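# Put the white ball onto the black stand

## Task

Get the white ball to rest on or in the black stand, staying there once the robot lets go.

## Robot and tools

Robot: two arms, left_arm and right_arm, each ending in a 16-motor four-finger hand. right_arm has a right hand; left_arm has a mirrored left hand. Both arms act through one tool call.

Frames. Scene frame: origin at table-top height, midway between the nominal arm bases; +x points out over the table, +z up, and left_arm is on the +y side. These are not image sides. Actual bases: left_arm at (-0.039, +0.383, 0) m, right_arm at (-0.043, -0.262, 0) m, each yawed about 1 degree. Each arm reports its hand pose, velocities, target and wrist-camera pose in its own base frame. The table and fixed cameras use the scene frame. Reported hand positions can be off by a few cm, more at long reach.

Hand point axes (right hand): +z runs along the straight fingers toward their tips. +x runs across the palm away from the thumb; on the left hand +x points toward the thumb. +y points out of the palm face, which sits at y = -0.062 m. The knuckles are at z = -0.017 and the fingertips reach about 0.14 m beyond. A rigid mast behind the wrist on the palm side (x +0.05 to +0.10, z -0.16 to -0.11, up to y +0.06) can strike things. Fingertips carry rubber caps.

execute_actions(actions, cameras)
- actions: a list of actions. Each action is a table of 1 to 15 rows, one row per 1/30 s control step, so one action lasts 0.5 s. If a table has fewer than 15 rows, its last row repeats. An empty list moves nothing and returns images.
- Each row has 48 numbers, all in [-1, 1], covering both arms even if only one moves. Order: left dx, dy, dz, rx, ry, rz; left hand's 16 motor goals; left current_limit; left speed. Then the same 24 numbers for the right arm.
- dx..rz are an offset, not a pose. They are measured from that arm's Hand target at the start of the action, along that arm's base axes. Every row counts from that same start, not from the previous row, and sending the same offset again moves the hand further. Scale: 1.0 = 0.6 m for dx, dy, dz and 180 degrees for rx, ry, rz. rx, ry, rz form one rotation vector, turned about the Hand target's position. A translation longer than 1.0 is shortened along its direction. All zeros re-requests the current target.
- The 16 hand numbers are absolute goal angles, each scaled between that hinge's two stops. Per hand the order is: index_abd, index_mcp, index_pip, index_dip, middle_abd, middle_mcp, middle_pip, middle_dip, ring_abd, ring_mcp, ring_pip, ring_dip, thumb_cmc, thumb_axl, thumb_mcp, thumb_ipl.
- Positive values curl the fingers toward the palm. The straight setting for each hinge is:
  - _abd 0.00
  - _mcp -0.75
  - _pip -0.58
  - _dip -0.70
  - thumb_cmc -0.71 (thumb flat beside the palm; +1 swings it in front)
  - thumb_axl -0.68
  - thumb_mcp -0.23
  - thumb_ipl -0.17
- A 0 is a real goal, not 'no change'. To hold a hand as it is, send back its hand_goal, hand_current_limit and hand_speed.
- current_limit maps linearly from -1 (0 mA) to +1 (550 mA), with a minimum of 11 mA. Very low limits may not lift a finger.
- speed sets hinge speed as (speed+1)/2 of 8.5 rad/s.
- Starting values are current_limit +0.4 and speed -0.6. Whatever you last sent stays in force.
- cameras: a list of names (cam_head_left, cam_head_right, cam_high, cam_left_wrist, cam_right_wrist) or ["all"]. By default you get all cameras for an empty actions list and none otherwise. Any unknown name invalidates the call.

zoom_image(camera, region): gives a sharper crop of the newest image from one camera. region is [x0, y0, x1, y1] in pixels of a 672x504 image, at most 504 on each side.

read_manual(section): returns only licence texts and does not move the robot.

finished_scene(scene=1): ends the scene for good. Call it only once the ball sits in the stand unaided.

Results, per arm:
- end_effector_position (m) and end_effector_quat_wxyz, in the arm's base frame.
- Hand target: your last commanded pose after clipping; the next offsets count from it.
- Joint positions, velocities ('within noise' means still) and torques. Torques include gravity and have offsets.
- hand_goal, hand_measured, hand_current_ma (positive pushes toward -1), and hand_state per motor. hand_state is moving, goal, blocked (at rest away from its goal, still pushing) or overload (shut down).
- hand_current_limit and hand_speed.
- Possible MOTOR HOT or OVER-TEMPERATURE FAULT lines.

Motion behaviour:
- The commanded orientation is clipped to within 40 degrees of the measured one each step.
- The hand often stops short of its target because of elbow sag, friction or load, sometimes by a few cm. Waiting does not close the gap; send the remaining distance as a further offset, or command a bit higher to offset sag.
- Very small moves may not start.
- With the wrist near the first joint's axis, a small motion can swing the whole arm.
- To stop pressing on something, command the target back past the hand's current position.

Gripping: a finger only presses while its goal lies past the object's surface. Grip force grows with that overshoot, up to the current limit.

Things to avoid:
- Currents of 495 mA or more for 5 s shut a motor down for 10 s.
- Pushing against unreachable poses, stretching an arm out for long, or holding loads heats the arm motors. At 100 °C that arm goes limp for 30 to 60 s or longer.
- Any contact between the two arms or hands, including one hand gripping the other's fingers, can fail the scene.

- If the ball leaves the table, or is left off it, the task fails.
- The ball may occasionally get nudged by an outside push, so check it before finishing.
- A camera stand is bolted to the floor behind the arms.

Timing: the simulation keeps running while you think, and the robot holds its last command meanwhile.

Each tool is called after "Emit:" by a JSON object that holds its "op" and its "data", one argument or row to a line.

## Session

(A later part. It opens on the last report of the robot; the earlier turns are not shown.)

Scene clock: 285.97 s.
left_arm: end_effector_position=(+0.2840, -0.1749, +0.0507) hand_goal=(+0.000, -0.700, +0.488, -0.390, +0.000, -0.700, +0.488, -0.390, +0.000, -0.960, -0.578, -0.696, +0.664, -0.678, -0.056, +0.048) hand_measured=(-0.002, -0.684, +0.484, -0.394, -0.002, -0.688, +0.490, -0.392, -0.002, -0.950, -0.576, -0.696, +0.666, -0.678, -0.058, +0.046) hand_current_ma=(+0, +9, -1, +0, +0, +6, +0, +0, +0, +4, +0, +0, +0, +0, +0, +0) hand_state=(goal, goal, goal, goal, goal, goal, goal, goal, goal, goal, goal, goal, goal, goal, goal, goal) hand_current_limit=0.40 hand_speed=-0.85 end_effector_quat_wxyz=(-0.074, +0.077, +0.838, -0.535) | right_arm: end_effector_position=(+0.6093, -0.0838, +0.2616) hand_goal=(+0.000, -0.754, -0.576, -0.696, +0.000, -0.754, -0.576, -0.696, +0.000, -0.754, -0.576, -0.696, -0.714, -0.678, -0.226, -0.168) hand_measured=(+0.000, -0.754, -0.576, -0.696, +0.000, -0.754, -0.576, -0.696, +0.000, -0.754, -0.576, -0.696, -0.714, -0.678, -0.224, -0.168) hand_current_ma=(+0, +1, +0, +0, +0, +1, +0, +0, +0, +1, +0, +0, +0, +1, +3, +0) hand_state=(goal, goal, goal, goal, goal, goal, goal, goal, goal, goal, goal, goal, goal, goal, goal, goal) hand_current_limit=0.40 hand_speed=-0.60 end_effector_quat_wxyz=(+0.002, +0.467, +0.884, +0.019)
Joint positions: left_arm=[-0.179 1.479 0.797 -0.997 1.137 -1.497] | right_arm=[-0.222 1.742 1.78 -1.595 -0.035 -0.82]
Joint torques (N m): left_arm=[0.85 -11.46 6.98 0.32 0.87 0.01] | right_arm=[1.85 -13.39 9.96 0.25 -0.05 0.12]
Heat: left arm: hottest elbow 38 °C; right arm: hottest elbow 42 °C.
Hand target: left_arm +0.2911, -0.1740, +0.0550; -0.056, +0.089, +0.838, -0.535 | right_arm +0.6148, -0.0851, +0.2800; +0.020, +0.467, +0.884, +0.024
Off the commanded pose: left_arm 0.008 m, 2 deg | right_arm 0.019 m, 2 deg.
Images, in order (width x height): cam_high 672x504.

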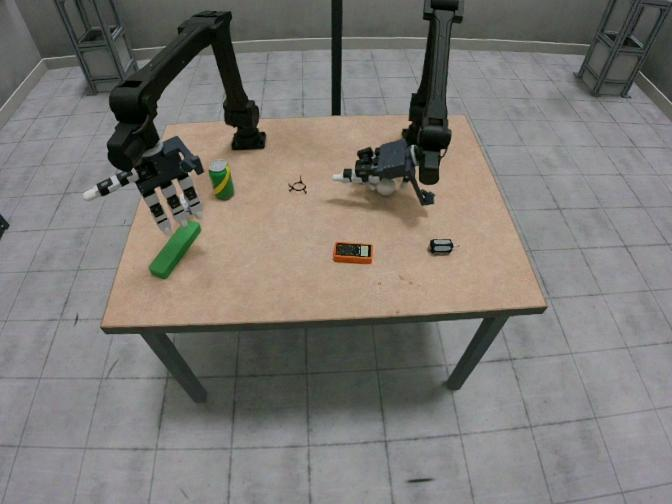

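Emit:
{"op": "execute_actions", "data": {
  "actions": [
    [[0.015,-0.02,0.0117,0,0,0, 0,-0.8,0.489,-0.39,0,-0.8,0.489,-0.39,0,-0.96,-0.577,-0.696,0.664,-0.677,-0.056,0.049,0.4,-0.85, 0,0,0,0,0,0,0,-0.754,-0.576,-0.696,0,-0.754,-0.576,-0.696,0,-0.754,-0.576,-0.696,-0.714,-0.678,-0.226,-0.168,0.4,-0.6]]
  ],
  "cameras": ["cam_high","cam_head_left"]
}}

Emit:
{"op": "zoom_image", "data": {
  "camera": "cam_high",
  "region": [320, 120, 450, 220]
}}

Emit:
{"op": "zoom_image", "data": {
  "camera": "cam_head_left",
  "region": [170, 340, 330, 480]
}}

Scene clock: 295.63 s.
left_arm: end_effector_position=(+0.2858, -0.1804, +0.0502) hand_goal=(+0.000, -0.800, +0.488, -0.390, +0.000, -0.800, +0.488, -0.390, +0.000, -0.960, -0.578, -0.696, +0.664, -0.678, -0.056, +0.048) hand_measured=(-0.002, -0.782, +0.484, -0.394, -0.002, -0.786, +0.490, -0.392, -0.002, -0.950, -0.576, -0.696, +0.666, -0.678, -0.058, +0.046) hand_current_ma=(+0, +11, +0, +0, +0, +8, +0, +0, +0, +4, +0, +0, +0, +0, +0, +0) hand_state=(goal, goal, goal, goal, goal, goal, goal, goal, goal, goal, goal, goal, goal, goal, goal, goal) hand_current_limit=0.40 hand_speed=-0.85 end_effector_quat_wxyz=(-0.073, +0.077, +0.839, -0.534) | right_arm: end_effector_position=(+0.6093, -0.0838, +0.2616) hand_goal=(+0.000, -0.754, -0.576, -0.696, +0.000, -0.754, -0.576, -0.696, +0.000, -0.754, -0.576, -0.696, -0.714, -0.678, -0.226, -0.168) hand_measured=(+0.000, -0.754, -0.576, -0.696, +0.000, -0.754, -0.576, -0.696, +0.000, -0.754, -0.576, -0.696, -0.714, -0.678, -0.224, -0.168) hand_current_ma=(+0, +1, +0, +0, +0, +1, +0, +0, +0, +1, +0, +0, +0, +1, +3, +0) hand_state=(goal, goal, goal, goal, goal, goal, goal, goal, goal, goal, goal, goal, goal, goal, goal, goal) hand_current_limit=0.40 hand_speed=-0.60 end_effector_quat_wxyz=(+0.002, +0.467, +0.884, +0.019)
Joint positions: left_arm=[-0.194 1.479 0.797 -0.962 1.137 -1.533] | right_arm=[-0.222 1.742 1.78 -1.595 -0.035 -0.82]
Joint torques (N m): left_arm=[-0.21 -11.46 9.02 0.43 0.96 -0.2] | right_arm=[1.85 -13.39 9.96 0.27 -0.05 0.12]
Heat: left arm: hottest elbow 37 °C; right arm: hottest elbow 42 °C.
Hand target: left_arm +0.3002, -0.1859, +0.0621; -0.056, +0.089, +0.838, -0.535 | right_arm +0.6148, -0.0851, +0.2800; +0.020, +0.467, +0.884, +0.024
Off the commanded pose: left_arm 0.019 m, 2 deg | right_arm 0.019 m, 2 deg.
Images, in order (width x height): cam_head_left 672x504, cam_high 672x504.

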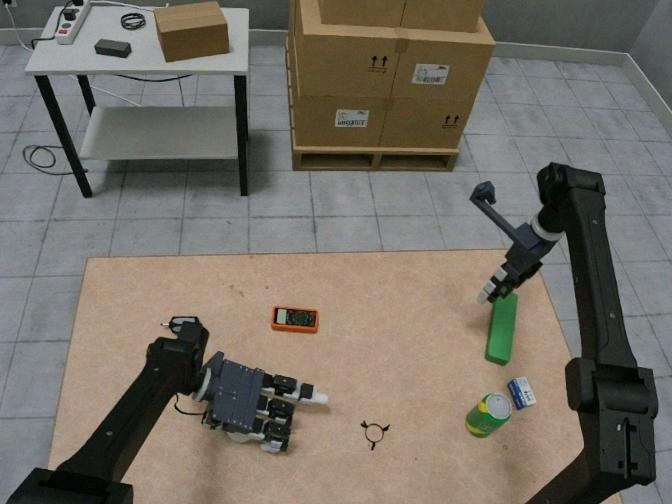

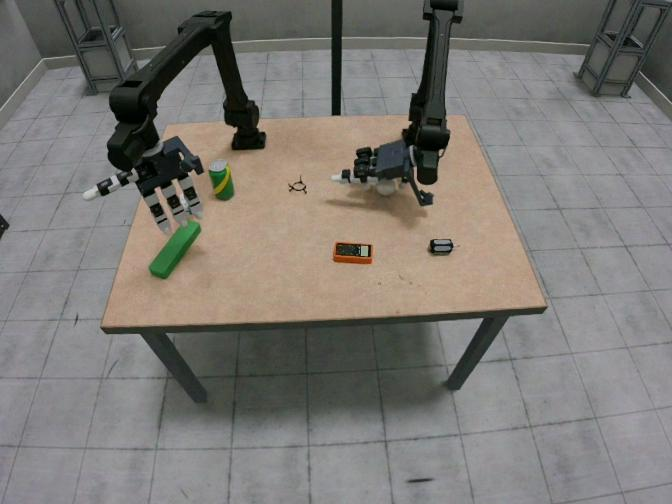

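Scaled by 3.877 from the camera's 672x504 image, which has a finer 960x720 frame.

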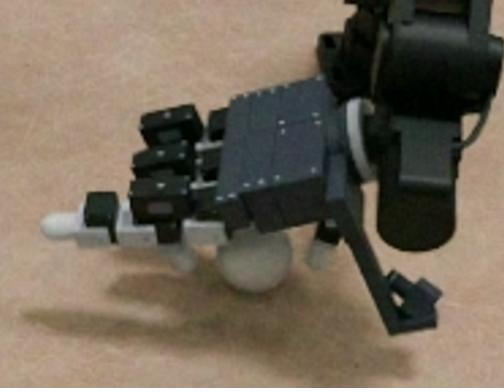

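Scaled by 3.150 from the camera's 672x504 image, which has a finer 960x720 frame.

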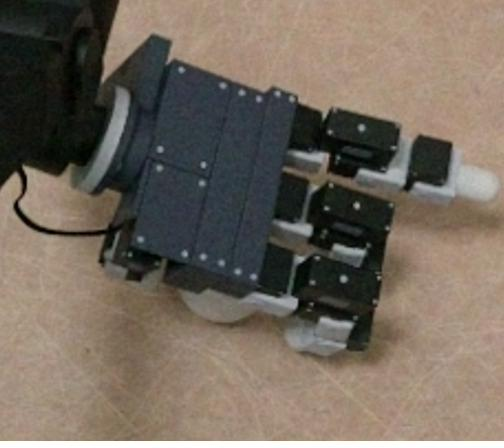

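Emit:
{"op": "execute_actions", "data": {
  "actions": [
    [[0.012,-0.0085,0.016,0,0,0, 0,-0.8,0.489,-0.39,0,-0.8,0.489,-0.39,0,-0.96,-0.577,-0.696,0.664,-0.677,-0.056,0.049,0.4,-0.85, 0,0,0,0,0,0,0,-0.754,-0.576,-0.696,0,-0.754,-0.576,-0.696,0,-0.754,-0.576,-0.696,-0.714,-0.678,-0.226,-0.168,0.4,-0.6]]
  ],
  "cameras": ["cam_high","cam_head_left"]
}}

Emit:
{"op": "zoom_image", "data": {
  "camera": "cam_high",
  "region": [320, 120, 450, 220]
}}

Emit:
{"op": "zoom_image", "data": {
  "camera": "cam_head_left",
  "region": [170, 340, 330, 480]
}}

Scene clock: 301.20 s.
left_arm: end_effector_position=(+0.2919, -0.1849, +0.0568) hand_goal=(+0.000, -0.800, +0.488, -0.390, +0.000, -0.800, +0.488, -0.390, +0.000, -0.960, -0.578, -0.696, +0.664, -0.678, -0.056, +0.048) hand_measured=(-0.002, -0.782, +0.486, -0.394, -0.002, -0.786, +0.490, -0.392, -0.002, -0.950, -0.576, -0.696, +0.666, -0.678, -0.058, +0.046) hand_current_ma=(+0, +11, +0, +0, +0, +8, +0, +0, +0, +4, +0, +0, +0, +0, +0, +0) hand_state=(goal, goal, goal, goal, goal, goal, goal, goal, goal, goal, goal, goal, goal, goal, goal, goal) hand_current_limit=0.40 hand_speed=-0.85 end_effector_quat_wxyz=(-0.073, +0.077, +0.839, -0.534) | right_arm: end_effector_position=(+0.6093, -0.0838, +0.2616) hand_goal=(+0.000, -0.754, -0.576, -0.696, +0.000, -0.754, -0.576, -0.696, +0.000, -0.754, -0.576, -0.696, -0.714, -0.678, -0.226, -0.168) hand_measured=(+0.000, -0.754, -0.576, -0.696, +0.000, -0.754, -0.576, -0.696, +0.000, -0.754, -0.576, -0.696, -0.714, -0.678, -0.224, -0.168) hand_current_ma=(+0, +1, +0, +0, +0, +1, +0, +0, +0, +1, +0, +0, +0, +1, +3, +0) hand_state=(goal, goal, goal, goal, goal, goal, goal, goal, goal, goal, goal, goal, goal, goal, goal, goal) hand_current_limit=0.40 hand_speed=-0.60 end_effector_quat_wxyz=(+0.002, +0.467, +0.884, +0.019)
Joint positions: left_arm=[-0.203 1.479 0.819 -0.962 1.137 -1.557] | right_arm=[-0.222 1.742 1.78 -1.595 -0.035 -0.82]
Joint torques (N m): left_arm=[-0.26 -11.63 9.72 0.12 0.96 -0.25] | right_arm=[1.9 -13.39 9.96 0.27 -0.05 0.12]
Heat: left arm: hottest elbow 37 °C; right arm: hottest elbow 42 °C.
Hand target: left_arm +0.3073, -0.1910, +0.0715; -0.057, +0.088, +0.838, -0.535 | right_arm +0.6148, -0.0851, +0.2800; +0.020, +0.467, +0.884, +0.024
Off the commanded pose: left_arm 0.022 m, 2 deg | right_arm 0.019 m, 2 deg.
Images, in order (width x height): cam_head_left 672x504, cam_high 672x504.

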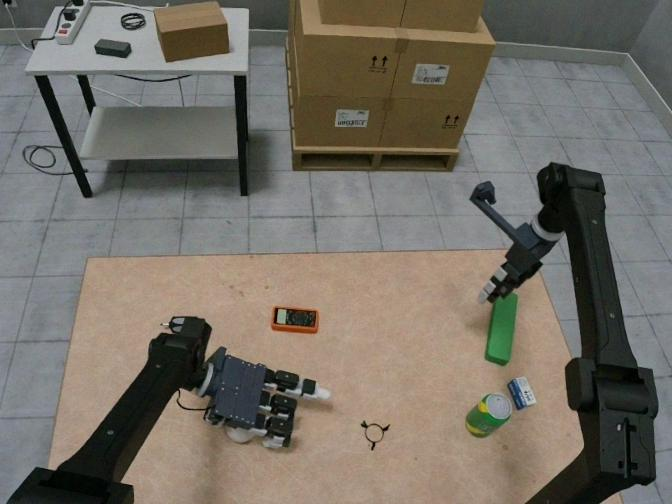

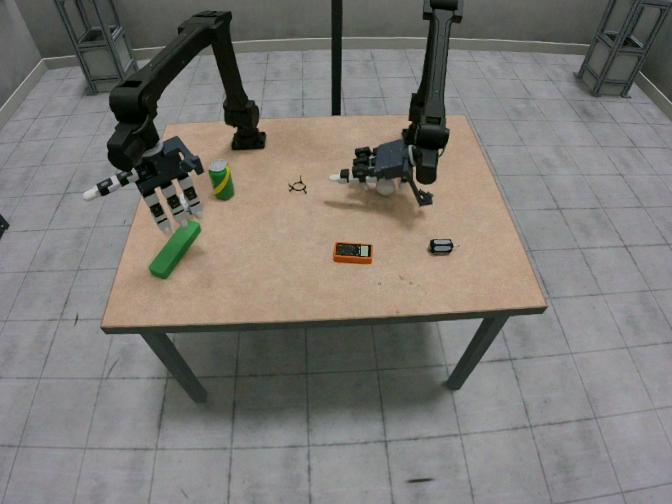

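Scaled by 3.877 from the camera's 672x504 image, which has a finer 960x720 frame.

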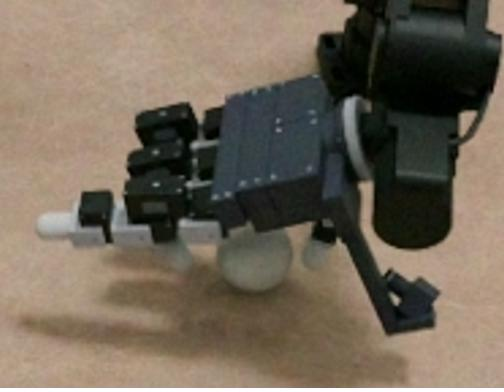

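Scaled by 3.150 from the camera's 672x504 image, which has a finer 960x720 frame.

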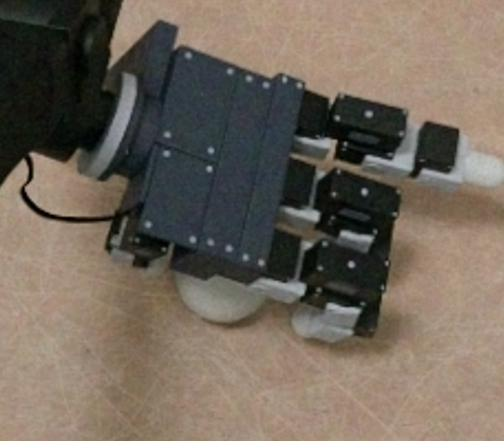

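Emit:
{"op": "execute_actions", "data": {
  "actions": [
    [[-0.012,0.007,-0.013,0,0,0, 0,-0.425,0.51,-0.39,0,-0.425,0.51,-0.39,0,-0.96,-0.577,-0.696,0.664,-0.677,-0.056,0.049,0.4,-0.85, 0,0,0,0,0,0,0,-0.754,-0.576,-0.696,0,-0.754,-0.576,-0.696,0,-0.754,-0.576,-0.696,-0.714,-0.678,-0.226,-0.168,0.4,-0.6]],
    [[0,0,0,0,0,0, 0,-0.425,0.51,-0.39,0,-0.425,0.51,-0.39,0,-0.96,-0.577,-0.696,0.664,-0.677,-0.056,0.049,0.4,-0.85, 0,0,0,0,0,0,0,-0.754,-0.576,-0.696,0,-0.754,-0.576,-0.696,0,-0.754,-0.576,-0.696,-0.714,-0.678,-0.226,-0.168,0.4,-0.6]]
  ],
  "cameras": ["cam_high","cam_head_left"]
}}

Emit:
{"op": "zoom_image", "data": {
  "camera": "cam_high",
  "region": [320, 120, 450, 220]
}}

Emit:
{"op": "zoom_image", "data": {
  "camera": "cam_head_left",
  "region": [170, 340, 330, 480]
}}

Scene clock: 313.27 s.
left_arm: end_effector_position=(+0.2920, -0.1856, +0.0573) hand_goal=(+0.000, -0.426, +0.510, -0.390, +0.000, -0.426, +0.510, -0.390, +0.000, -0.960, -0.578, -0.696, +0.664, -0.678, -0.056, +0.048) hand_measured=(-0.002, -0.476, +0.496, -0.394, -0.002, -0.474, +0.494, -0.394, -0.002, -0.950, -0.576, -0.696, +0.662, -0.678, -0.088, +0.030) hand_current_ma=(+0, -67, -7, -1, +0, -62, -9, -1, +0, +4, +0, +0, +0, +0, -44, -16) hand_state=(goal, blocked, goal, goal, goal, blocked, goal, goal, goal, goal, goal, goal, goal, goal, blocked, goal) hand_current_limit=0.40 hand_speed=-0.85 end_effector_quat_wxyz=(-0.072, +0.078, +0.838, -0.535) | right_arm: end_effector_position=(+0.6093, -0.0838, +0.2616) hand_goal=(+0.000, -0.754, -0.576, -0.696, +0.000, -0.754, -0.576, -0.696, +0.000, -0.754, -0.576, -0.696, -0.714, -0.678, -0.226, -0.168) hand_measured=(+0.000, -0.754, -0.576, -0.696, +0.000, -0.754, -0.576, -0.696, +0.000, -0.754, -0.576, -0.696, -0.714, -0.678, -0.224, -0.168) hand_current_ma=(+0, +1, +0, +0, +0, +1, +0, +0, +0, +1, +0, +0, +0, +1, +3, +0) hand_state=(goal, goal, goal, goal, goal, goal, goal, goal, goal, goal, goal, goal, goal, goal, goal, goal) hand_current_limit=0.40 hand_speed=-0.60 end_effector_quat_wxyz=(+0.002, +0.467, +0.884, +0.019)
Joint positions: left_arm=[-0.204 1.477 0.819 -0.961 1.139 -1.558] | right_arm=[-0.222 1.742 1.78 -1.595 -0.035 -0.82]
Joint torques (N m): left_arm=[0.38 -11.75 7.66 0.47 0.85 -0.11] | right_arm=[1.9 -13.39 9.98 0.25 -0.05 0.12]
Heat: left arm: hottest elbow 37 °C; right arm: hottest elbow 42 °C.
Hand target: left_arm +0.3000, -0.1869, +0.0638; -0.057, +0.088, +0.838, -0.535 | right_arm +0.6148, -0.0851, +0.2800; +0.020, +0.467, +0.884, +0.024
Off the commanded pose: left_arm 0.010 m, 2 deg | right_arm 0.019 m, 2 deg.
Images, in order (width x height): cam_head_left 672x504, cam_high 672x504.

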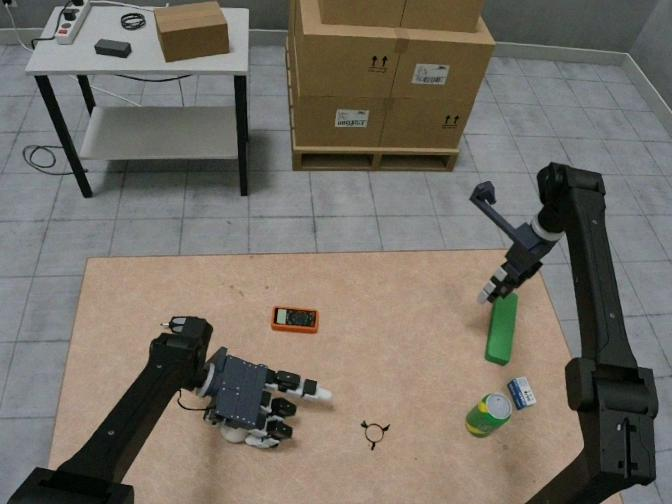

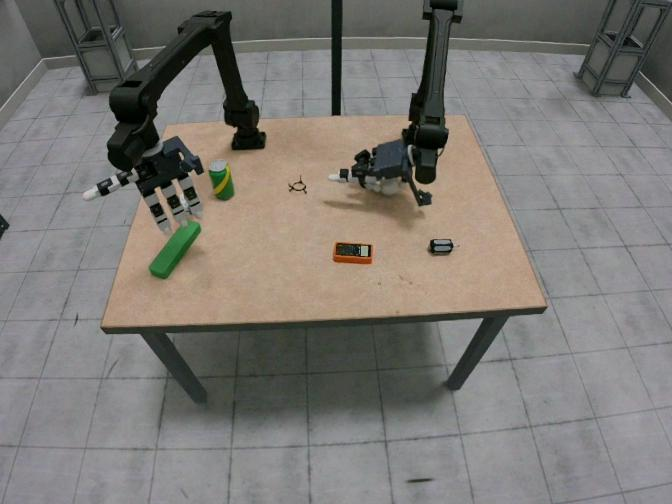

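Scaled by 3.877 from the camera's 672x504 image, which has a finer 960x720 frame.

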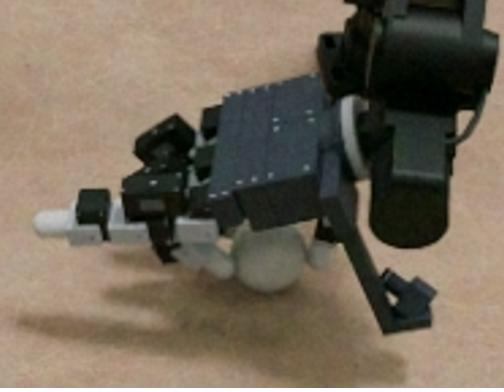

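Scaled by 3.150 from the camera's 672x504 image, which has a finer 960x720 frame.

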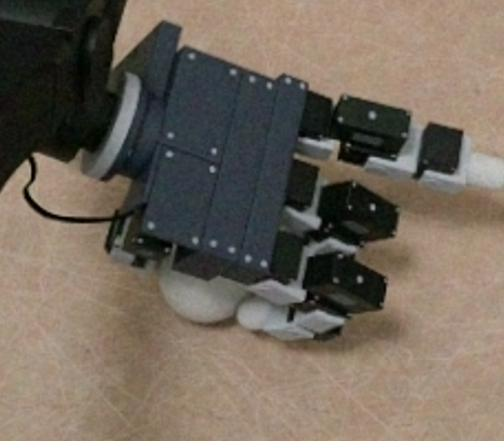

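Emit:
{"op": "execute_actions", "data": {
  "actions": [
    [[0,0,0,0,0,0, 0,-0.33,0.54,-0.36,0,-0.33,0.54,-0.36,0,-0.96,-0.577,-0.696,0.664,-0.677,0.03,0.09,0.4,-0.85, 0,0,0,0,0,0,0,-0.754,-0.576,-0.696,0,-0.754,-0.576,-0.696,0,-0.754,-0.576,-0.696,-0.714,-0.678,-0.226,-0.168,0.4,-0.6]],
    [[0,0,0.08,0,0,0, 0,-0.33,0.54,-0.36,0,-0.33,0.54,-0.36,0,-0.96,-0.577,-0.696,0.664,-0.677,0.03,0.09,0.4,-0.85, 0,0,0,0,0,0,0,-0.754,-0.576,-0.696,0,-0.754,-0.576,-0.696,0,-0.754,-0.576,-0.696,-0.714,-0.678,-0.226,-0.168,0.4,-0.6]]
  ],
  "cameras": ["cam_high","cam_head_left"]
}}

Emit:
{"op": "zoom_image", "data": {
  "camera": "cam_high",
  "region": [320, 100, 450, 200]
}}

Emit:
{"op": "zoom_image", "data": {
  "camera": "cam_head_left",
  "region": [170, 340, 330, 480]
}}

Scene clock: 321.53 s.
left_arm: end_effector_position=(+0.2844, -0.1834, +0.0954) hand_goal=(+0.000, -0.330, +0.540, -0.360, +0.000, -0.330, +0.540, -0.360, +0.000, -0.960, -0.578, -0.696, +0.664, -0.678, +0.030, +0.090) hand_measured=(-0.002, -0.456, +0.494, -0.388, +0.002, -0.446, +0.488, -0.386, -0.002, -0.950, -0.576, -0.696, +0.654, -0.680, -0.088, +0.030) hand_current_ma=(+0, -333, -52, -24, +0, -287, -65, -20, +0, +4, +0, +0, -4, +0, -385, -135) hand_state=(goal, blocked, blocked, blocked, goal, blocked, blocked, blocked, goal, goal, goal, goal, goal, goal, blocked, blocked) hand_current_limit=0.40 hand_speed=-0.85 end_effector_quat_wxyz=(-0.072, +0.078, +0.839, -0.533) | right_arm: end_effector_position=(+0.6093, -0.0838, +0.2616) hand_goal=(+0.000, -0.754, -0.576, -0.696, +0.000, -0.754, -0.576, -0.696, +0.000, -0.754, -0.576, -0.696, -0.714, -0.678, -0.226, -0.168) hand_measured=(+0.000, -0.754, -0.576, -0.696, +0.000, -0.754, -0.576, -0.696, +0.000, -0.754, -0.576, -0.696, -0.714, -0.678, -0.224, -0.168) hand_current_ma=(+0, +1, +0, +0, +0, +1, +0, +0, +0, +1, +0, +0, +0, +1, +3, +0) hand_state=(goal, goal, goal, goal, goal, goal, goal, goal, goal, goal, goal, goal, goal, goal, goal, goal) hand_current_limit=0.40 hand_speed=-0.60 end_effector_quat_wxyz=(+0.002, +0.467, +0.884, +0.019)
Joint positions: left_arm=[-0.204 1.392 0.851 -1.08 1.135 -1.558] | right_arm=[-0.222 1.742 1.78 -1.595 -0.035 -0.82]
Joint torques (N m): left_arm=[0.44 -10.34 10.92 -0.46 0.98 -0.13] | right_arm=[1.85 -13.39 9.98 0.25 -0.05 0.12]
Heat: left arm: hottest elbow 37 °C; right arm: hottest elbow 42 °C.
Hand target: left_arm +0.3001, -0.1869, +0.1118; -0.057, +0.089, +0.838, -0.535 | right_arm +0.6148, -0.0851, +0.2800; +0.020, +0.467, +0.884, +0.024
Off the commanded pose: left_arm 0.023 m, 2 deg | right_arm 0.019 m, 2 deg.
Images, in order (width x height): cam_head_left 672x504, cam_high 672x504.

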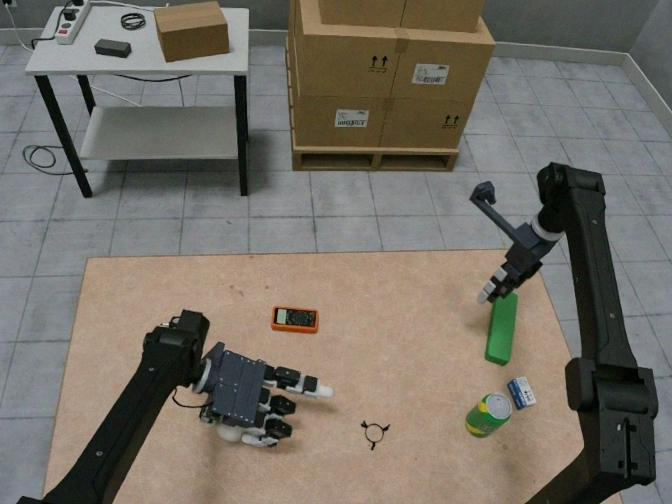

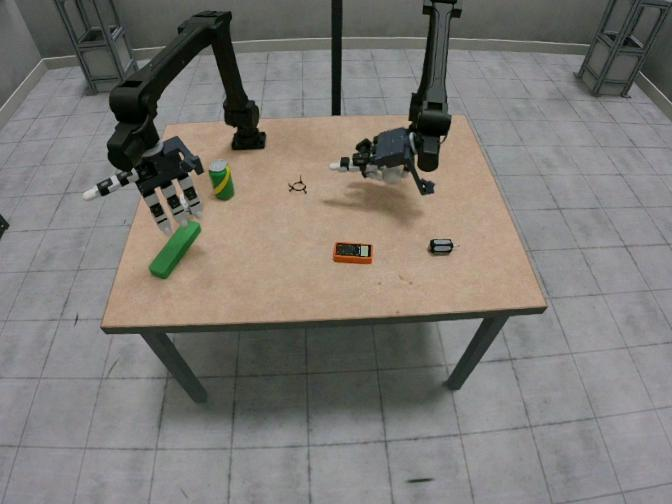

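Scaled by 3.877 from the camera's 672x504 image, which has a finer 960x720 frame.

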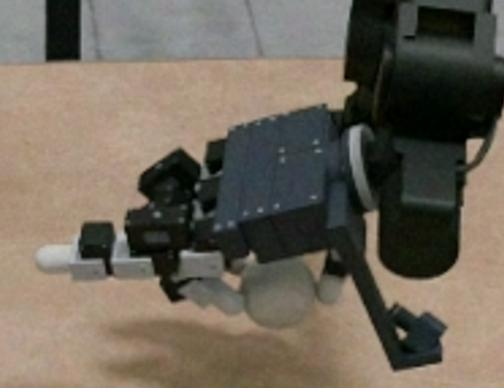

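Scaled by 3.150 from the camera's 672x504 image, which has a finer 960x720 frame.

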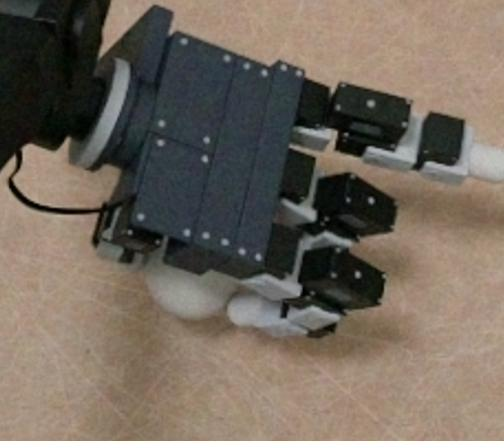

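Emit:
{"op": "execute_actions", "data": {
  "actions": [
    [[-0.0142,-0.08,0.06,0,0,-0.0292, 0,-0.33,0.54,-0.36,0,-0.33,0.54,-0.36,0,-0.96,-0.577,-0.696,0.664,-0.677,0.03,0.09,0.4,-0.85, 0,0,0,0,0,0,0,-0.754,-0.576,-0.696,0,-0.754,-0.576,-0.696,0,-0.754,-0.576,-0.696,-0.714,-0.678,-0.226,-0.168,0.4,-0.6]],
    [[-0.0142,-0.119,0.0304,0,0,-0.0292, 0,-0.33,0.54,-0.36,0,-0.33,0.54,-0.36,0,-0.96,-0.577,-0.696,0.664,-0.677,0.03,0.09,0.4,-0.85, 0,0,0,0,0,0,0,-0.754,-0.576,-0.696,0,-0.754,-0.576,-0.696,0,-0.754,-0.576,-0.696,-0.714,-0.678,-0.226,-0.168,0.4,-0.6]],
    [[-0.0142,-0.119,0.0304,0,0,-0.0292, 0,-0.33,0.54,-0.36,0,-0.33,0.54,-0.36,0,-0.96,-0.577,-0.696,0.664,-0.677,0.03,0.09,0.4,-0.85, 0,0,0,0,0,0,0,-0.754,-0.576,-0.696,0,-0.754,-0.576,-0.696,0,-0.754,-0.576,-0.696,-0.714,-0.678,-0.226,-0.168,0.4,-0.6]]
  ],
  "cameras": ["all"]
}}

Emit:
{"op": "zoom_image", "data": {
  "camera": "cam_head_left",
  "region": [250, 340, 430, 480]
}}

Emit:
{"op": "zoom_image", "data": {
  "camera": "cam_high",
  "region": [260, 110, 390, 210]
}}

Scene clock: 361.50 s.
left_arm: end_effector_position=(+0.2559, -0.3652, +0.1679) hand_goal=(+0.000, -0.330, +0.540, -0.360, +0.000, -0.330, +0.540, -0.360, +0.000, -0.960, -0.578, -0.696, +0.664, -0.678, +0.030, +0.090) hand_measured=(-0.002, -0.454, +0.492, -0.388, +0.004, -0.442, +0.484, -0.386, -0.002, -0.950, -0.576, -0.696, +0.650, -0.680, -0.088, +0.030) hand_current_ma=(+0, -325, -58, -24, +0, -269, -72, -20, +0, +4, +0, +0, -6, +0, -385, -135) hand_state=(goal, blocked, blocked, blocked, goal, blocked, blocked, blocked, goal, goal, goal, goal, goal, goal, blocked, blocked) hand_current_limit=0.40 hand_speed=-0.85 end_effector_quat_wxyz=(-0.148, +0.200, +0.821, -0.514) | right_arm: end_effector_position=(+0.6093, -0.0838, +0.2616) hand_goal=(+0.000, -0.754, -0.576, -0.696, +0.000, -0.754, -0.576, -0.696, +0.000, -0.754, -0.576, -0.696, -0.714, -0.678, -0.226, -0.168) hand_measured=(+0.000, -0.754, -0.576, -0.696, +0.000, -0.754, -0.576, -0.696, +0.000, -0.754, -0.576, -0.696, -0.714, -0.678, -0.224, -0.168) hand_current_ma=(+0, +1, +0, +0, +0, +1, +0, +0, +0, +1, +0, +0, +0, +1, +3, +0) hand_state=(goal, goal, goal, goal, goal, goal, goal, goal, goal, goal, goal, goal, goal, goal, goal, goal) hand_current_limit=0.40 hand_speed=-0.60 end_effector_quat_wxyz=(+0.002, +0.467, +0.884, +0.019)
Joint positions: left_arm=[-0.678 1.47 1.134 -0.915 1.103 -1.968] | right_arm=[-0.222 1.742 1.78 -1.595 -0.035 -0.82]
Joint torques (N m): left_arm=[0.97 -11.87 12.92 1.14 0.87 -0.29] | right_arm=[1.85 -13.45 9.96 0.25 -0.05 0.12]
Heat: left arm: hottest elbow 39 °C; right arm: hottest elbow 42 °C.
Hand target: left_arm +0.2746, -0.3776, +0.1843; -0.129, +0.203, +0.818, -0.522 | right_arm +0.6148, -0.0851, +0.2800; +0.020, +0.467, +0.884, +0.024
Off the commanded pose: left_arm 0.028 m, 2 deg | right_arm 0.019 m, 2 deg.
camera_calibration:
cam_left_wrist: T_world_to_cam=[[0.598447, -0.596584, 0.534742, -0.496393], [-0.131475, 0.585278, 0.800103, 0.0605417], [-0.790301, -0.549125, 0.271822, 0.0767846], [0, 0, 0, 1]] pos_world=[0.365708, -0.289409, 0.196131]

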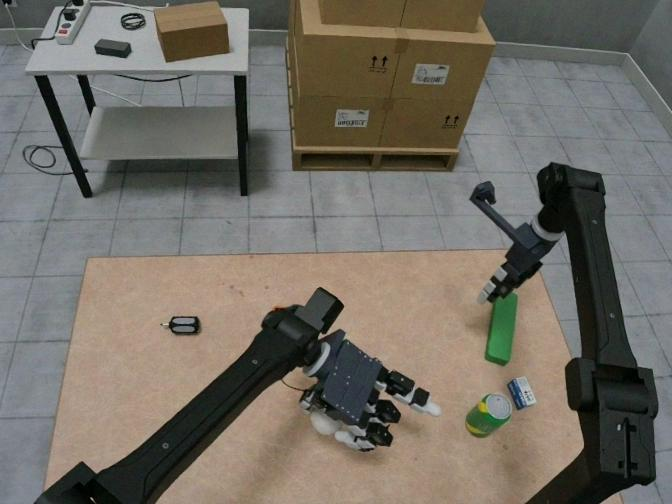

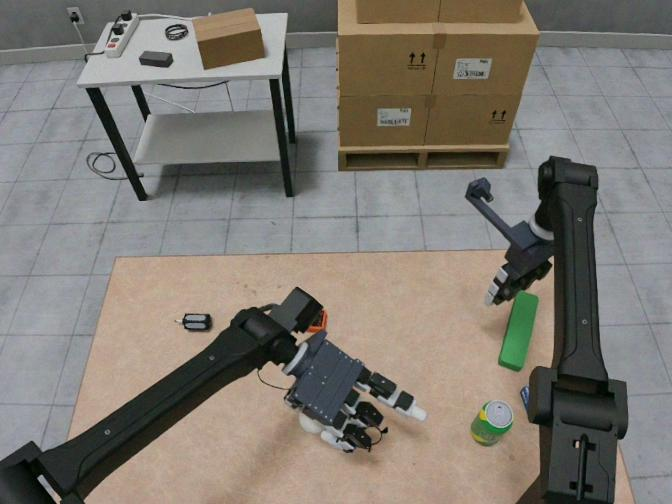

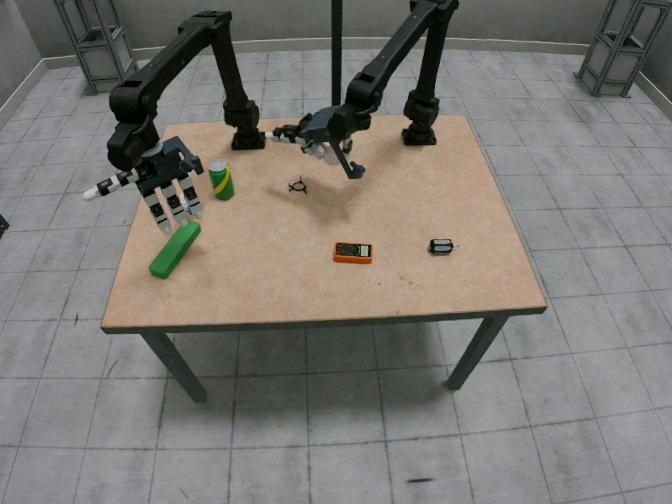

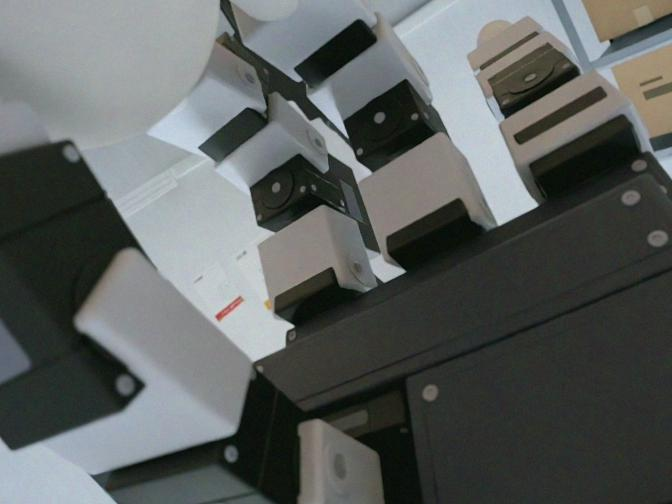

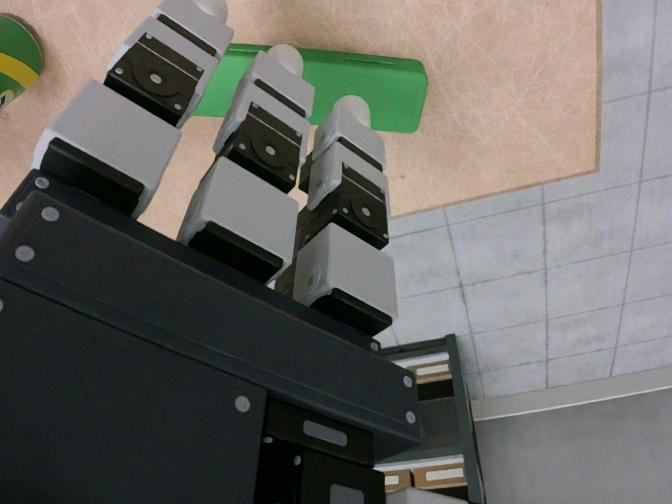

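Scaled by 2.800 from the camera's 672x504 image, which has a finer 960x720 frame.

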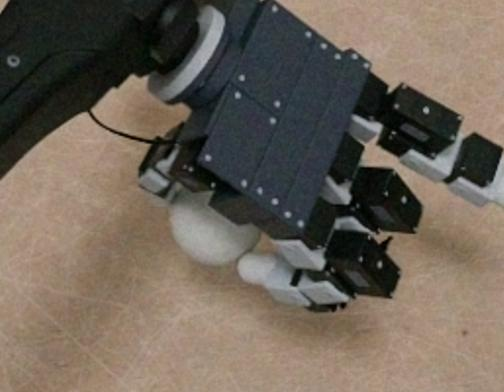

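Scaled by 3.877 from the camera's 672x504 image, which has a finer 960x720 frame.

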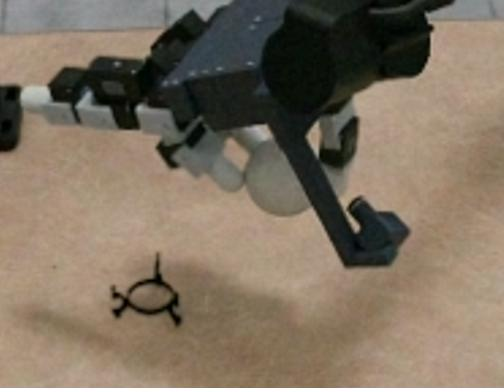

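Emit:
{"op": "execute_actions", "data": {
  "actions": [
    [[0.003,-0.09,-0.02,0,0,0, 0,-0.33,0.54,-0.36,0,-0.33,0.54,-0.36,0,-0.96,-0.577,-0.696,0.664,-0.677,0.03,0.09,0.4,-0.85, 0,0,0,0,0,0,0,-0.754,-0.576,-0.696,0,-0.754,-0.576,-0.696,0,-0.754,-0.576,-0.696,-0.714,-0.678,-0.226,-0.168,0.4,-0.6]],
    [[0.003,-0.085,-0.035,0,0,0, 0,-0.33,0.54,-0.36,0,-0.33,0.54,-0.36,0,-0.96,-0.577,-0.696,0.664,-0.677,0.03,0.09,0.4,-0.85, 0,0,0,0,0,0,0,-0.754,-0.576,-0.696,0,-0.754,-0.576,-0.696,0,-0.754,-0.576,-0.696,-0.714,-0.678,-0.226,-0.168,0.4,-0.6]]
  ],
  "cameras": ["cam_head_left","cam_head_right","cam_high"]
}}

Emit:
{"op": "zoom_image", "data": {
  "camera": "cam_head_left",
  "region": [320, 360, 450, 480]
}}

Emit:
{"op": "zoom_image", "data": {
  "camera": "cam_head_right",
  "region": [320, 360, 450, 480]
}}

Emit:
{"op": "zoom_image", "data": {
  "camera": "cam_high",
  "region": [240, 110, 370, 210]
}}

Scene clock: 381.03 s.
left_arm: end_effector_position=(+0.2641, -0.4671, +0.1318) hand_goal=(+0.000, -0.330, +0.540, -0.360, +0.000, -0.330, +0.540, -0.360, +0.000, -0.960, -0.578, -0.696, +0.664, -0.678, +0.030, +0.090) hand_measured=(-0.002, -0.454, +0.492, -0.388, +0.004, -0.442, +0.484, -0.386, -0.002, -0.950, -0.576, -0.696, +0.650, -0.680, -0.088, +0.030) hand_current_ma=(+0, -325, -58, -24, +0, -268, -72, -20, +0, +4, +0, +0, -7, +0, -385, -135) hand_state=(goal, blocked, blocked, blocked, goal, blocked, blocked, blocked, goal, goal, goal, goal, goal, goal, blocked, blocked) hand_current_limit=0.40 hand_speed=-0.85 end_effector_quat_wxyz=(-0.165, +0.239, +0.816, -0.500) | right_arm: end_effector_position=(+0.6093, -0.0838, +0.2616) hand_goal=(+0.000, -0.754, -0.576, -0.696, +0.000, -0.754, -0.576, -0.696, +0.000, -0.754, -0.576, -0.696, -0.714, -0.678, -0.226, -0.168) hand_measured=(+0.000, -0.754, -0.576, -0.696, +0.000, -0.754, -0.576, -0.696, +0.000, -0.754, -0.576, -0.696, -0.714, -0.678, -0.224, -0.168) hand_current_ma=(+0, +1, +0, +0, +0, +1, +0, +0, +0, +1, +0, +0, +0, +1, +3, +0) hand_state=(goal, goal, goal, goal, goal, goal, goal, goal, goal, goal, goal, goal, goal, goal, goal, goal) hand_current_limit=0.40 hand_speed=-0.60 end_effector_quat_wxyz=(+0.002, +0.467, +0.884, +0.019)
Joint positions: left_arm=[-0.829 1.699 1.309 -0.758 1.06 -2.08] | right_arm=[-0.222 1.742 1.78 -1.595 -0.035 -0.82]
Joint torques (N m): left_arm=[0.62 -16.38 12.93 0.91 0.85 -0.3] | right_arm=[1.85 -13.39 9.98 0.25 -0.05 0.12]
Heat: left arm: hottest elbow 42 °C; right arm: hottest elbow 42 °C.
Hand target: left_arm +0.2782, -0.4827, +0.1512; -0.129, +0.203, +0.818, -0.522 | right_arm +0.6148, -0.0851, +0.2800; +0.020, +0.467, +0.884, +0.024
Off the commanded pose: left_arm 0.028 m, 6 deg | right_arm 0.019 m, 2 deg.
joint sent to its limit (left arm) — joint 6 (wrist roll), lower limit. The joint targets are off in orientation, not in position.
Images, in order (width x height): cam_head_left 672x504, cam_head_right 672x504, cam_high 672x504.

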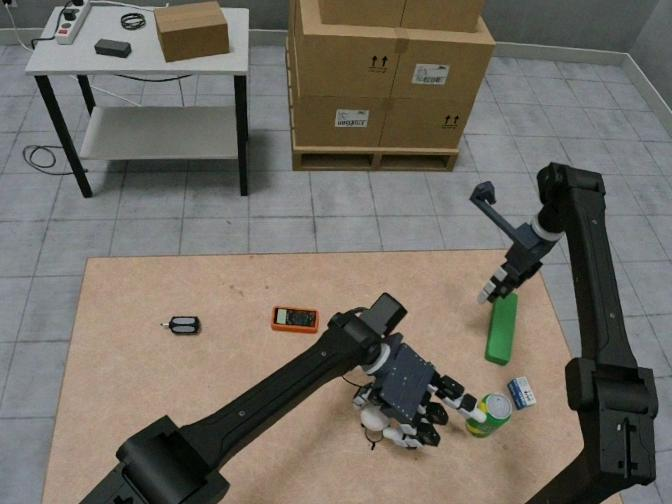

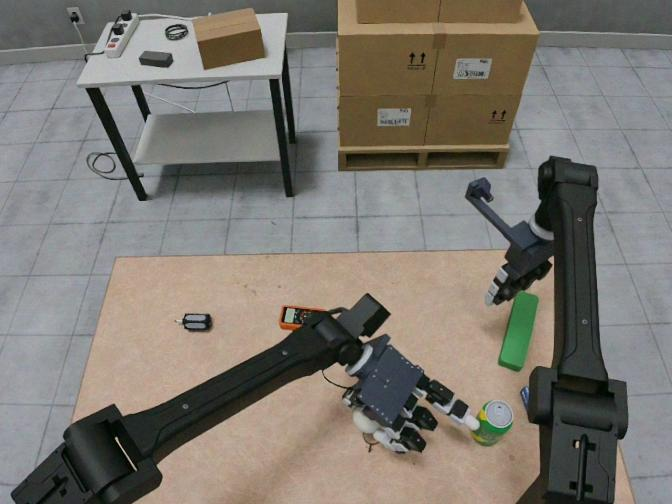

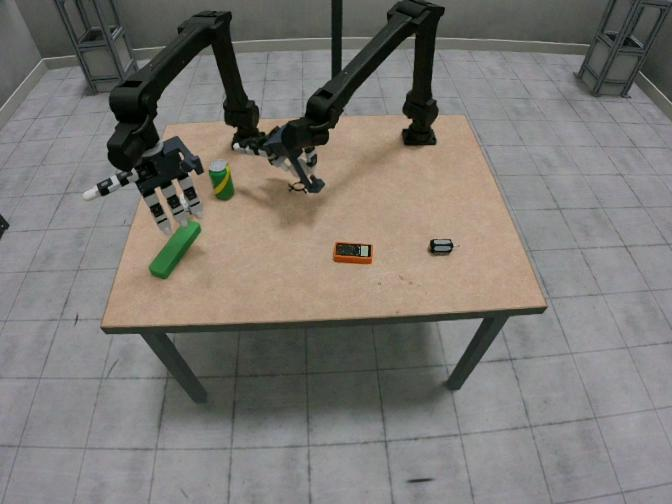

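Scaled by 3.877 from the camera's 672x504 image, which has a finer 960x720 frame.

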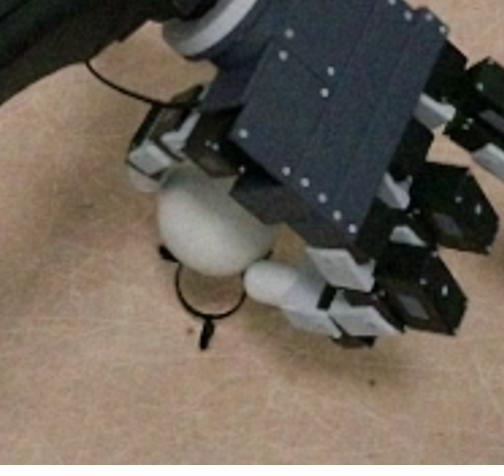

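Scaled by 3.877 from the camera's 672x504 image, which has a finer 960x720 frame.

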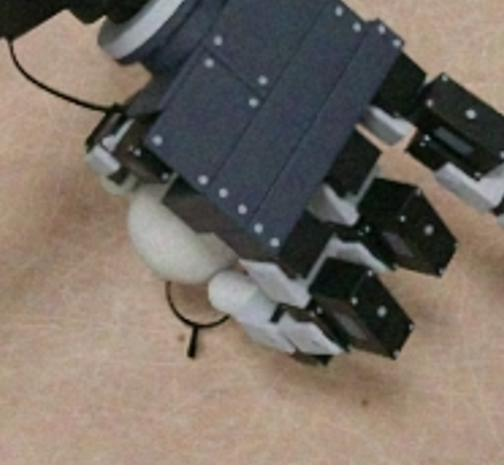

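Scaled by 3.877 from the camera's 672x504 image, which has a finer 960x720 frame.

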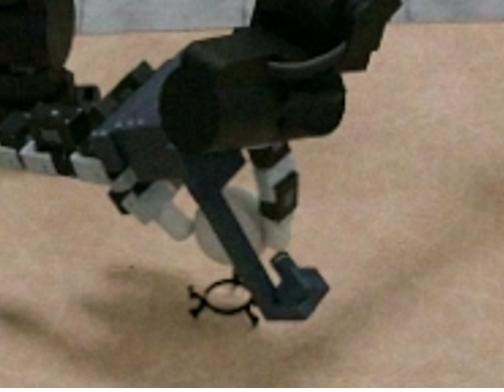

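Emit:
{"op": "execute_actions", "data": {
  "actions": [
    [[-0.0133,-0.0142,-0.0467,0,0,-0.035, 0,-0.33,0.54,-0.36,0,-0.33,0.54,-0.36,0,-0.96,0.883,-0.696,0.664,-0.677,0.03,0.09,0.4,-0.85, 0,0,0,0,0,0,0,-0.754,-0.576,-0.696,0,-0.754,-0.576,-0.696,0,-0.754,-0.576,-0.696,-0.714,-0.678,-0.226,-0.168,0.4,-0.6]]
  ],
  "cameras": ["cam_head_left","cam_head_right","cam_high"]
}}

Emit:
{"op": "zoom_image", "data": {
  "camera": "cam_head_left",
  "region": [320, 360, 450, 480]
}}

Emit:
{"op": "zoom_image", "data": {
  "camera": "cam_head_right",
  "region": [320, 360, 450, 480]
}}

Emit:
{"op": "zoom_image", "data": {
  "camera": "cam_high",
  "region": [240, 110, 370, 210]
}}

Scene clock: 406.87 s.
left_arm: end_effector_position=(+0.2665, -0.4786, +0.1148) hand_goal=(+0.000, -0.330, +0.540, -0.360, +0.000, -0.330, +0.540, -0.360, +0.000, -0.960, +0.882, -0.696, +0.664, -0.678, +0.030, +0.090) hand_measured=(-0.002, -0.454, +0.492, -0.388, +0.004, -0.442, +0.484, -0.386, -0.002, -0.950, +0.878, -0.696, +0.650, -0.680, -0.088, +0.030) hand_current_ma=(+0, -325, -58, -24, +0, -268, -72, -20, +0, +4, -1, +0, -7, +0, -385, -135) hand_state=(goal, blocked, blocked, blocked, goal, blocked, blocked, blocked, goal, goal, goal, goal, goal, goal, blocked, blocked) hand_current_limit=0.40 hand_speed=-0.85 end_effector_quat_wxyz=(-0.164, +0.246, +0.810, -0.506) | right_arm: end_effector_position=(+0.6093, -0.0838, +0.2616) hand_goal=(+0.000, -0.754, -0.576, -0.696, +0.000, -0.754, -0.576, -0.696, +0.000, -0.754, -0.576, -0.696, -0.714, -0.678, -0.226, -0.168) hand_measured=(+0.000, -0.754, -0.576, -0.696, +0.000, -0.754, -0.576, -0.696, +0.000, -0.754, -0.576, -0.696, -0.714, -0.678, -0.224, -0.168) hand_current_ma=(+0, +1, +0, +0, +0, +1, +0, +0, +0, +1, +0, +0, +0, +1, +3, +0) hand_state=(goal, goal, goal, goal, goal, goal, goal, goal, goal, goal, goal, goal, goal, goal, goal, goal) hand_current_limit=0.40 hand_speed=-0.60 end_effector_quat_wxyz=(+0.002, +0.467, +0.884, +0.019)
Joint positions: left_arm=[-0.837 1.738 1.309 -0.703 1.07 -2.081] | right_arm=[-0.222 1.742 1.78 -1.595 -0.035 -0.82]
Joint torques (N m): left_arm=[-0.21 -16.62 10.8 1.36 1.05 -0.28] | right_arm=[1.9 -13.45 9.98 0.25 -0.05 0.12]
Heat: left arm: hottest elbow 44 °C; right arm: hottest elbow 43 °C.
Hand target: left_arm +0.2701, -0.4912, +0.1233; -0.158, +0.247, +0.806, -0.514 | right_arm +0.6148, -0.0851, +0.2800; +0.020, +0.467, +0.884, +0.024
Off the commanded pose: left_arm 0.016 m, 1 deg | right_arm 0.019 m, 2 deg.
joint sent to its limit (left arm) — joint 6 (wrist roll), lower limit. The joint targets still meet the commanded pose.
Images, in order (width x height): cam_head_left 672x504, cam_head_right 672x504, cam_high 672x504.

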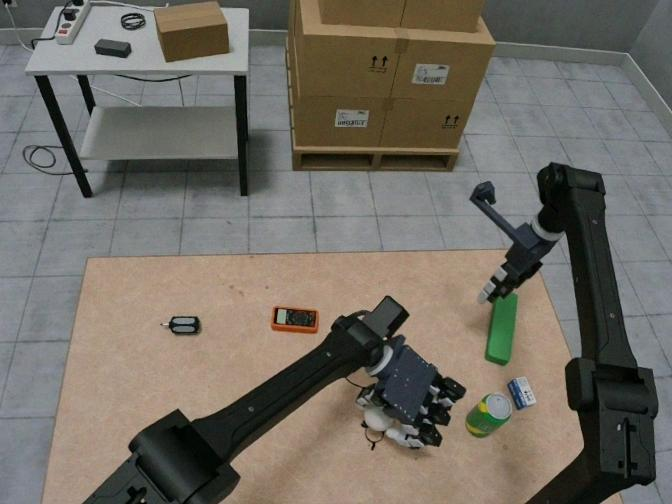

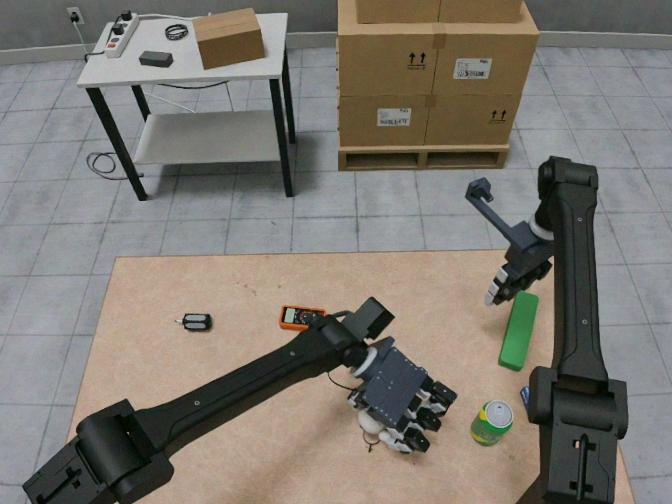

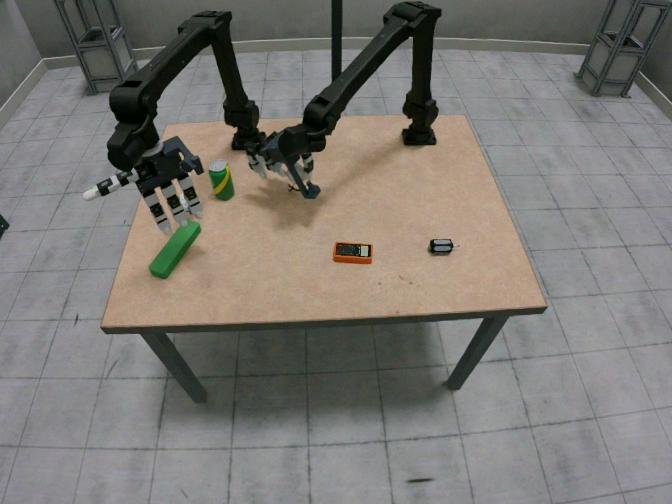

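Scaled by 3.877 from the camera's 672x504 image, which has a finer 960x720 frame.

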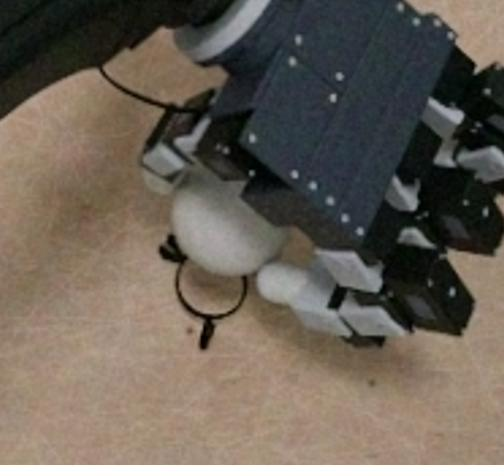

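Scaled by 3.877 from the camera's 672x504 image, which has a finer 960x720 frame.

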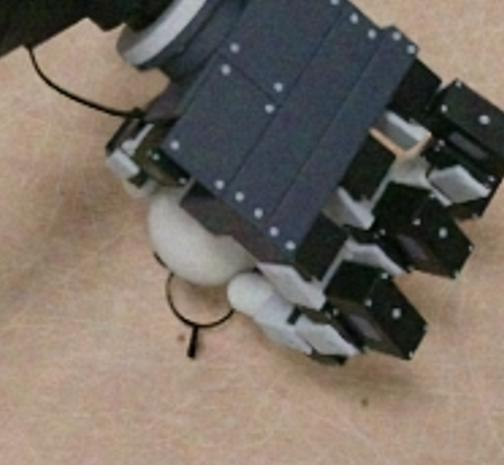

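Scaled by 3.877 from the camera's 672x504 image, which has a finer 960x720 frame.

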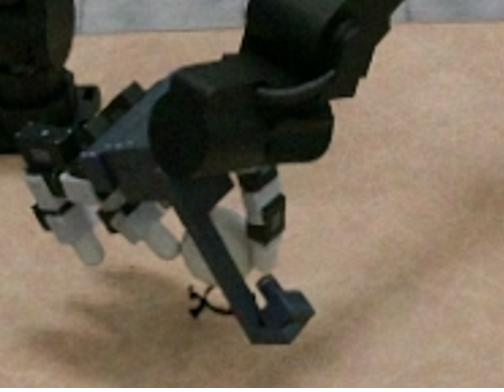

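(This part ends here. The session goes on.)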